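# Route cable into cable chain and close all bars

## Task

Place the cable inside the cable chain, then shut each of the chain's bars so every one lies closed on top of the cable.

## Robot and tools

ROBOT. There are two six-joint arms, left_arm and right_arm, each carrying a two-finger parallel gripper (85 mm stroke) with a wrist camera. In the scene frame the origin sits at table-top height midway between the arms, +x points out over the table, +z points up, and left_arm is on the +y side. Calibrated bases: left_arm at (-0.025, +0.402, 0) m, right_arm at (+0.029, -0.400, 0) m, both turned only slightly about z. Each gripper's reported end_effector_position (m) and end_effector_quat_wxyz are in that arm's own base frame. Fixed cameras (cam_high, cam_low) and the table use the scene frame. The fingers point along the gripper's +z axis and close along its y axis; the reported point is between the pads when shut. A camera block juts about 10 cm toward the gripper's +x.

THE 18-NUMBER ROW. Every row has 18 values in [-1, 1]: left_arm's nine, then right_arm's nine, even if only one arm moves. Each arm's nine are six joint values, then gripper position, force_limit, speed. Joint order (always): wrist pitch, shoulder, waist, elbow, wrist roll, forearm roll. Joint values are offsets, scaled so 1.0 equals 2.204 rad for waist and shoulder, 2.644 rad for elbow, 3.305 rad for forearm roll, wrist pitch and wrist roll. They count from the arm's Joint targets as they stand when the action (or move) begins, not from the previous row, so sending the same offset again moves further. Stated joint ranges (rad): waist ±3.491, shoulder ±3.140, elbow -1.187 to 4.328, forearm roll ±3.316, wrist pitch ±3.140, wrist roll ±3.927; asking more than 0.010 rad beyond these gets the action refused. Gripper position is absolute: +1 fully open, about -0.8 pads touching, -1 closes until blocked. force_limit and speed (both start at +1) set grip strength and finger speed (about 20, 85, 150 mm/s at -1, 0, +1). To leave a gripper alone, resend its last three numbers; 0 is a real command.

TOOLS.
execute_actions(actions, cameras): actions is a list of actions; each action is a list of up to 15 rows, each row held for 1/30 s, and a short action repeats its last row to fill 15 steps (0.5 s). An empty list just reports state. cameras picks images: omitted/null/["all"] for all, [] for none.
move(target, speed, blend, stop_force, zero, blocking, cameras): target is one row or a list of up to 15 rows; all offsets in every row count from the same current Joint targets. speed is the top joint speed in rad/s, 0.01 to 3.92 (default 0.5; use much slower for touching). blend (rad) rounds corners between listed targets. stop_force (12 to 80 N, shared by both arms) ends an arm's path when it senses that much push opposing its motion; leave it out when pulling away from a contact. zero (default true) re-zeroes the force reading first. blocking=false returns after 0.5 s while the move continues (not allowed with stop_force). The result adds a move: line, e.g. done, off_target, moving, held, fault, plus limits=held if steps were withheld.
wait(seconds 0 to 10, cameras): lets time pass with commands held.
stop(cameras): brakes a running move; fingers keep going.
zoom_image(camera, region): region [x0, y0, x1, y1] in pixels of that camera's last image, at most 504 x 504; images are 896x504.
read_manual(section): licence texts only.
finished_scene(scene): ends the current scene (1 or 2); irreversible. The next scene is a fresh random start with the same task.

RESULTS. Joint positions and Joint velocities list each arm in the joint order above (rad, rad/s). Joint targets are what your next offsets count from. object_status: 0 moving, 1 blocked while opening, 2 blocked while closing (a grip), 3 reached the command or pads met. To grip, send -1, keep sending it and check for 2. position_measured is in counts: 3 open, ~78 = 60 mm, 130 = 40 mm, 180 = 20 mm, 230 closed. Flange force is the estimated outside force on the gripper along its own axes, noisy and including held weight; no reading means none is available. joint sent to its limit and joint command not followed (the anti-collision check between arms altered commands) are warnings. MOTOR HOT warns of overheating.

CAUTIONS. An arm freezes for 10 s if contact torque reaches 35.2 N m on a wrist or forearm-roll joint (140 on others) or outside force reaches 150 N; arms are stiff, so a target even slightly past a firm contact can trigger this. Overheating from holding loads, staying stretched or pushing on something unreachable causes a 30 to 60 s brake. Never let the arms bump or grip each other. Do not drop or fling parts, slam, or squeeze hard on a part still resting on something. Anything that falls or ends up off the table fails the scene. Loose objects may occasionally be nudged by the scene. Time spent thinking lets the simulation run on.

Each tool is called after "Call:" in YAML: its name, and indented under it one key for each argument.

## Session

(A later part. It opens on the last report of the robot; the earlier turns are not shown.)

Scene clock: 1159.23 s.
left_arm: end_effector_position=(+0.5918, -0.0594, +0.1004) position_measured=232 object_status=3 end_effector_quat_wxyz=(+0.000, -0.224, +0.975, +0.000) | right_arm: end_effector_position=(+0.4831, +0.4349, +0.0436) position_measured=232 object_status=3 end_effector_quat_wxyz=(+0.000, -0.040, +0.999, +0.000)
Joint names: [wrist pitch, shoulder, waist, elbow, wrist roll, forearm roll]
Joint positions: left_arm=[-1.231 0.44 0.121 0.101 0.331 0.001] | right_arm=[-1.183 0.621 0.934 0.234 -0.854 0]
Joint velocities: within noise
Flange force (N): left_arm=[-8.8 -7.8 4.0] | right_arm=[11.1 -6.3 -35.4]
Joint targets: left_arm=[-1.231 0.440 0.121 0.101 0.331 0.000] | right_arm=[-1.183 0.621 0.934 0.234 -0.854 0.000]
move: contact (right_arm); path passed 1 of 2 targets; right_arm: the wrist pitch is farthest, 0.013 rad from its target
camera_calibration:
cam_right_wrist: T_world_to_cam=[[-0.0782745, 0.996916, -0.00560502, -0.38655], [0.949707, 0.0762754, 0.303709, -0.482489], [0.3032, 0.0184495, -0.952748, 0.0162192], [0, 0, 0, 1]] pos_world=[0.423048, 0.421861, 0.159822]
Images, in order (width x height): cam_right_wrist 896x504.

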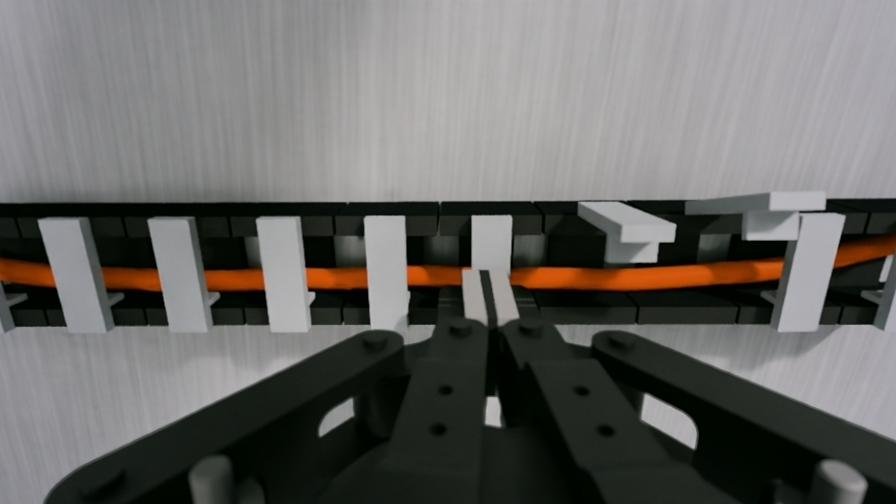

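Call:
move:
  target:
    - [0,0,0,0,0,0,-1,-0.5,0,-0.0342,-0.0205,0,0.0254,0,0,-1,-0.5,0]
    - [0,0,0,0,0,0,-1,-0.5,0,-0.0249,-0.0479,0.0493,-0.0091,-0.0329,0,-1,-0.5,0]
    - [0,0,0,0,0,0,-1,-0.5,0,0.0040,-0.0296,0.0493,-0.0300,-0.0329,0,-1,-0.5,0]
  speed: [0.2,0.3,0.2]
  blend: [0.03,0.02,0]
  cameras: []

Call:
move:
  target:
    - [0,0,0,0,0,0,-1,-0.5,0,-0.0191,0.0490,-0.0343,0.0647,0.0229,0,-1,-0.5,0]
    - [0,0,0,0,0,0,-1,-0.5,0,-0.0098,0.0554,-0.0343,0.0585,0.0229,0,-1,-0.5,0]
  speed: [0.08,0.015]
  stop_force: 25
  cameras: ["cam_right_wrist"]

Scene clock: 1179.30 s.
left_arm: end_effector_position=(+0.5918, -0.0594, +0.1004) position_measured=232 object_status=3 end_effector_quat_wxyz=(+0.000, -0.224, +0.975, +0.000) | right_arm: end_effector_position=(+0.4206, +0.4633, +0.0529) position_measured=232 object_status=3 end_effector_quat_wxyz=(+0.000, -0.040, +0.999, +0.000)
Joint names: [wrist pitch, shoulder, waist, elbow, wrist roll, forearm roll]
Joint positions: left_arm=[-1.231 0.44 0.121 0.101 0.331 0.001] | right_arm=[-1.17 0.556 1.043 0.154 -0.963 0]
Joint velocities: within noise
Flange force (N): left_arm=[-8.4 -7.5 4.8] | right_arm=[-0.5 -2.9 1.6]
Joint targets: left_arm=[-1.231 0.440 0.121 0.101 0.331 0.000] | right_arm=[-1.170 0.556 1.043 0.154 -0.963 0.000]
move: done
No camera images: "cameras" was empty.

Scene clock: 1183.27 s.
left_arm: end_effector_position=(+0.5918, -0.0594, +0.1004) position_measured=232 object_status=3 end_effector_quat_wxyz=(+0.000, -0.224, +0.975, +0.000) | right_arm: end_effector_position=(+0.4806, +0.4682, +0.0437) position_measured=232 object_status=3 end_effector_quat_wxyz=(+0.000, -0.040, +0.999, +0.000)
Joint names: [wrist pitch, shoulder, waist, elbow, wrist roll, forearm roll]
Joint positions: left_arm=[-1.231 0.44 0.121 0.101 0.331 0.001] | right_arm=[-1.215 0.672 0.967 0.316 -0.887 0]
Joint velocities: within noise
Flange force (N): left_arm=[-8.6 -7.7 4.8] | right_arm=[10.3 -5.4 -33.2]
Joint targets: left_arm=[-1.231 0.440 0.121 0.101 0.331 0.000] | right_arm=[-1.215 0.672 0.967 0.316 -0.887 0.000]
move: contact (right_arm); path passed 1 of 2 targets; right_arm: the wrist pitch is farthest, 0.012 rad from its target
camera_calibration:
cam_right_wrist: T_world_to_cam=[[-0.0783446, 0.996908, -0.00601402, -0.419844], [0.949826, 0.0764742, 0.303287, -0.482727], [0.302809, 0.0180486, -0.95288, 0.0167309], [0, 0, 0, 1]] pos_world=[0.420548, 0.45516, 0.159822]
Images, in order (width x height): cam_right_wrist 896x504.

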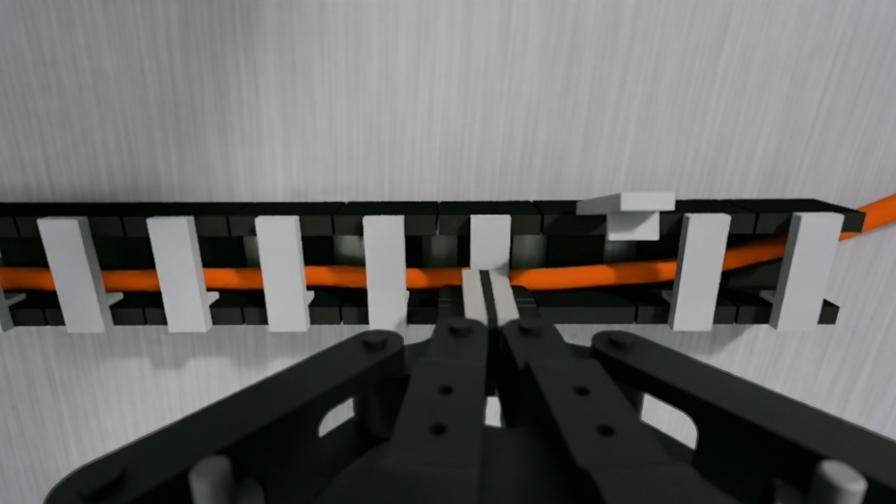

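Call:
move:
  target:
    - [0,0,0,0,0,0,-1,-0.5,0,-0.0335,-0.0198,0,0.0255,0,0,-1,-0.5,0]
    - [0,0,0,0,0,0,-1,-0.5,0,-0.0242,-0.0449,0.0475,-0.0071,-0.0317,0,-1,-0.5,0]
    - [0,0,0,0,0,0,-1,-0.5,0,0.0043,-0.0279,0.0475,-0.0285,-0.0317,0,-1,-0.5,0]
  speed: [0.2,0.3,0.2]
  blend: [0.03,0.02,0]
  cameras: ["cam_right_wrist"]

Call:
move:
  target:
    - [0,0,0,0,0,0,-1,-0.5,0,-0.0204,0.0491,-0.0338,0.0665,0.0226,0,-1,-0.5,0]
    - [0,0,0,0,0,0,-1,-0.5,0,-0.0112,0.0552,-0.0338,0.0600,0.0226,0,-1,-0.5,0]
  speed: [0.08,0.015]
  stop_force: 25
  cameras: ["cam_right_wrist"]

Scene clock: 1208.47 s.
left_arm: end_effector_position=(+0.5918, -0.0594, +0.1004) position_measured=232 object_status=3 end_effector_quat_wxyz=(+0.000, -0.224, +0.975, +0.000) | right_arm: end_effector_position=(+0.4184, +0.4964, +0.0532) position_measured=232 object_status=3 end_effector_quat_wxyz=(+0.000, -0.040, +0.999, +0.000)
Joint names: [wrist pitch, shoulder, waist, elbow, wrist roll, forearm roll]
Joint positions: left_arm=[-1.231 0.44 0.121 0.101 0.331 0.001] | right_arm=[-1.201 0.61 1.072 0.241 -0.992 0]
Joint velocities: within noise
Flange force (N): left_arm=[-8.4 -8.1 4.2] | right_arm=[-1.5 -1.8 1.9]
Joint targets: left_arm=[-1.231 0.440 0.121 0.101 0.331 0.000] | right_arm=[-1.201 0.610 1.072 0.241 -0.992 0.000]
move: done
camera_calibration:
cam_right_wrist: T_world_to_cam=[[-0.0782113, 0.99692, -0.00577798, -0.452766], [0.94977, 0.0762713, 0.303514, -0.428629], [0.30302, 0.0182505, -0.95281, 0.044021], [0, 0, 0, 1]] pos_world=[0.358348, 0.483261, 0.169422]
Images, in order (width x height): cam_right_wrist 896x504.

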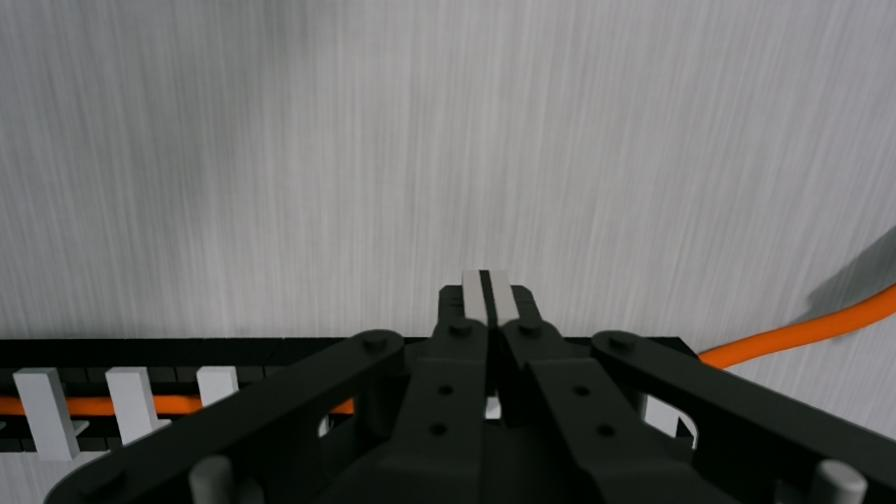

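Scene clock: 1212.53 s.
left_arm: end_effector_position=(+0.5918, -0.0594, +0.1004) position_measured=232 object_status=3 end_effector_quat_wxyz=(+0.000, -0.224, +0.975, +0.000) | right_arm: end_effector_position=(+0.4784, +0.5013, +0.0436) position_measured=232 object_status=3 end_effector_quat_wxyz=(+0.000, -0.040, +0.999, +0.000)
Joint names: [wrist pitch, shoulder, waist, elbow, wrist roll, forearm roll]
Joint positions: left_arm=[-1.231 0.44 0.121 0.101 0.331 0.001] | right_arm=[-1.25 0.726 0.997 0.406 -0.917 0]
Joint velocities: within noise
Flange force (N): left_arm=[-8.7 -7.5 4.4] | right_arm=[9.5 -4.9 -34.7]
Joint targets: left_arm=[-1.231 0.440 0.121 0.101 0.331 0.000] | right_arm=[-1.250 0.726 0.997 0.406 -0.917 0.000]
move: contact (right_arm); path passed 1 of 2 targets; right_arm: the wrist pitch is farthest, 0.012 rad from its target
camera_calibration:
cam_right_wrist: T_world_to_cam=[[-0.0783999, 0.996907, -0.00554116, -0.452966], [0.949697, 0.0763753, 0.303715, -0.483128], [0.303199, 0.0185488, -0.952747, 0.0163729], [0, 0, 0, 1]] pos_world=[0.418348, 0.488161, 0.159822]
Images, in order (width x height): cam_right_wrist 896x504.

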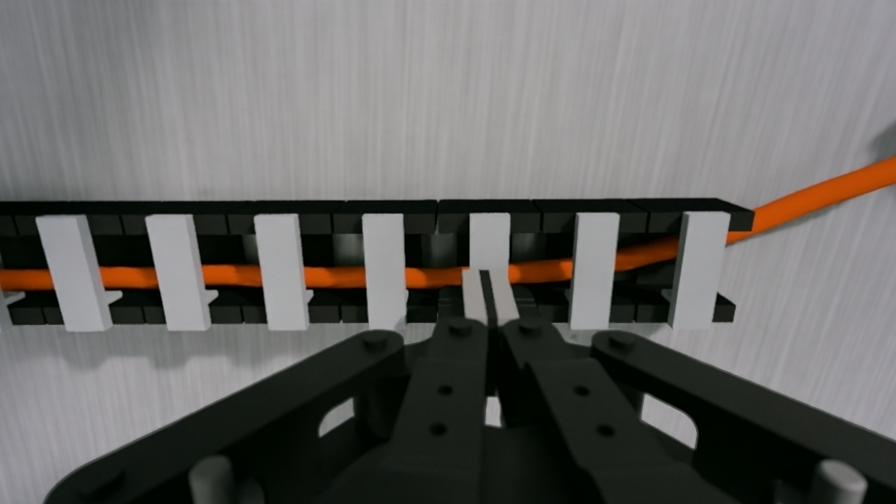

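Call:
move:
  target: [0,0,0,0,0,0,-1,-0.5,0,-0.0717,-0.0291,0,0.0651,0,0,-1,-0.5,0]
  cameras: ["cam_right_wrist","cam_low"]

Call:
zoom_image:
  camera: "cam_right_wrist"
  region: [0, 130, 480, 330]

Call:
zoom_image:
  camera: "cam_right_wrist"
  region: [400, 130, 880, 330]

Scene clock: 1222.63 s.
left_arm: end_effector_position=(+0.5918, -0.0594, +0.1004) position_measured=232 object_status=3 end_effector_quat_wxyz=(+0.000, -0.224, +0.975, +0.000) | right_arm: end_effector_position=(+0.4783, +0.5013, +0.1597) position_measured=232 object_status=3 end_effector_quat_wxyz=(+0.000, -0.040, +0.999, +0.000)
Joint names: [wrist pitch, shoulder, waist, elbow, wrist roll, forearm roll]
Joint positions: left_arm=[-1.231 0.44 0.121 0.101 0.331 0.001] | right_arm=[-1.487 0.662 0.997 0.578 -0.917 0]
Joint velocities: within noise
Flange force (N): left_arm=[-8.4 -7.3 4.5] | right_arm=[-0.7 -2.6 1.9]
Joint targets: left_arm=[-1.231 0.440 0.121 0.101 0.331 0.000] | right_arm=[-1.487 0.662 0.997 0.578 -0.917 0.000]
move: done
camera_calibration:
cam_right_wrist: T_world_to_cam=[[-0.0784984, 0.996895, -0.00616102, -0.452204], [0.949842, 0.0766671, 0.303187, -0.518453], [0.302718, 0.0179477, -0.952911, 0.127525], [0, 0, 0, 1]] pos_world=[0.418347, 0.48826, 0.275922]
Images, in order (width x height): cam_low 896x504, cam_right_wrist 896x504.

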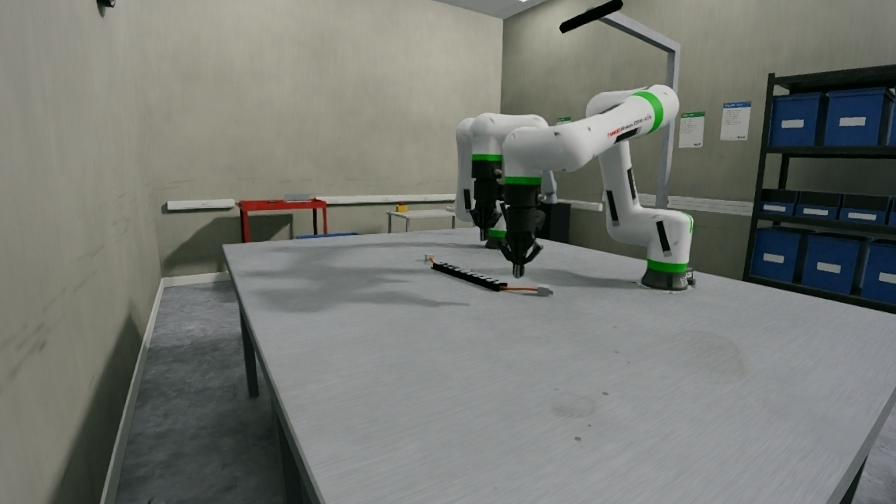

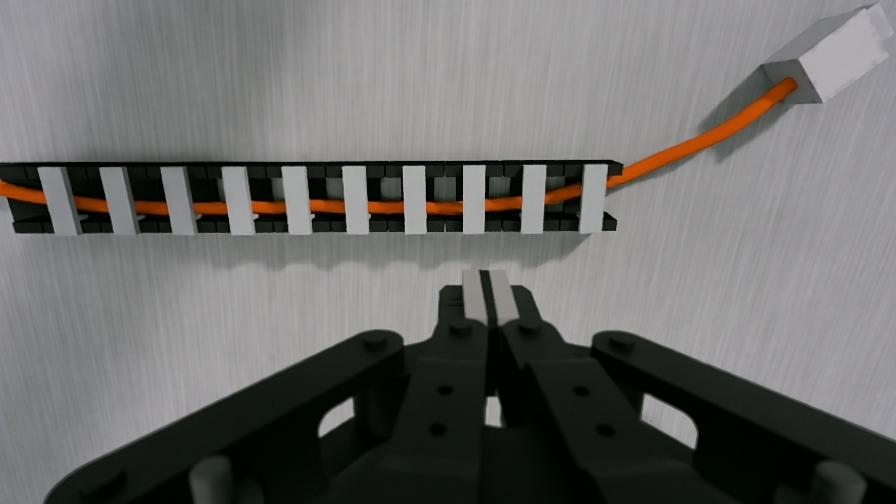

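Scaled by 1.050 from the camera's 896x504 image, which has a finer 1280x720 frame.

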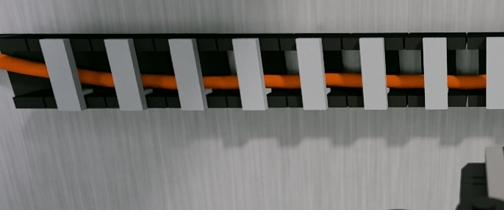

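Scaled by 1.050 from the camera's 896x504 image, which has a finer 1280x720 frame.

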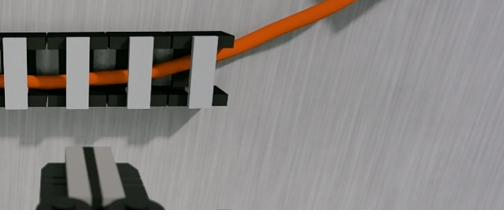

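Call:
finished_scene:
  scene: 1

The scene is finished: the task was done.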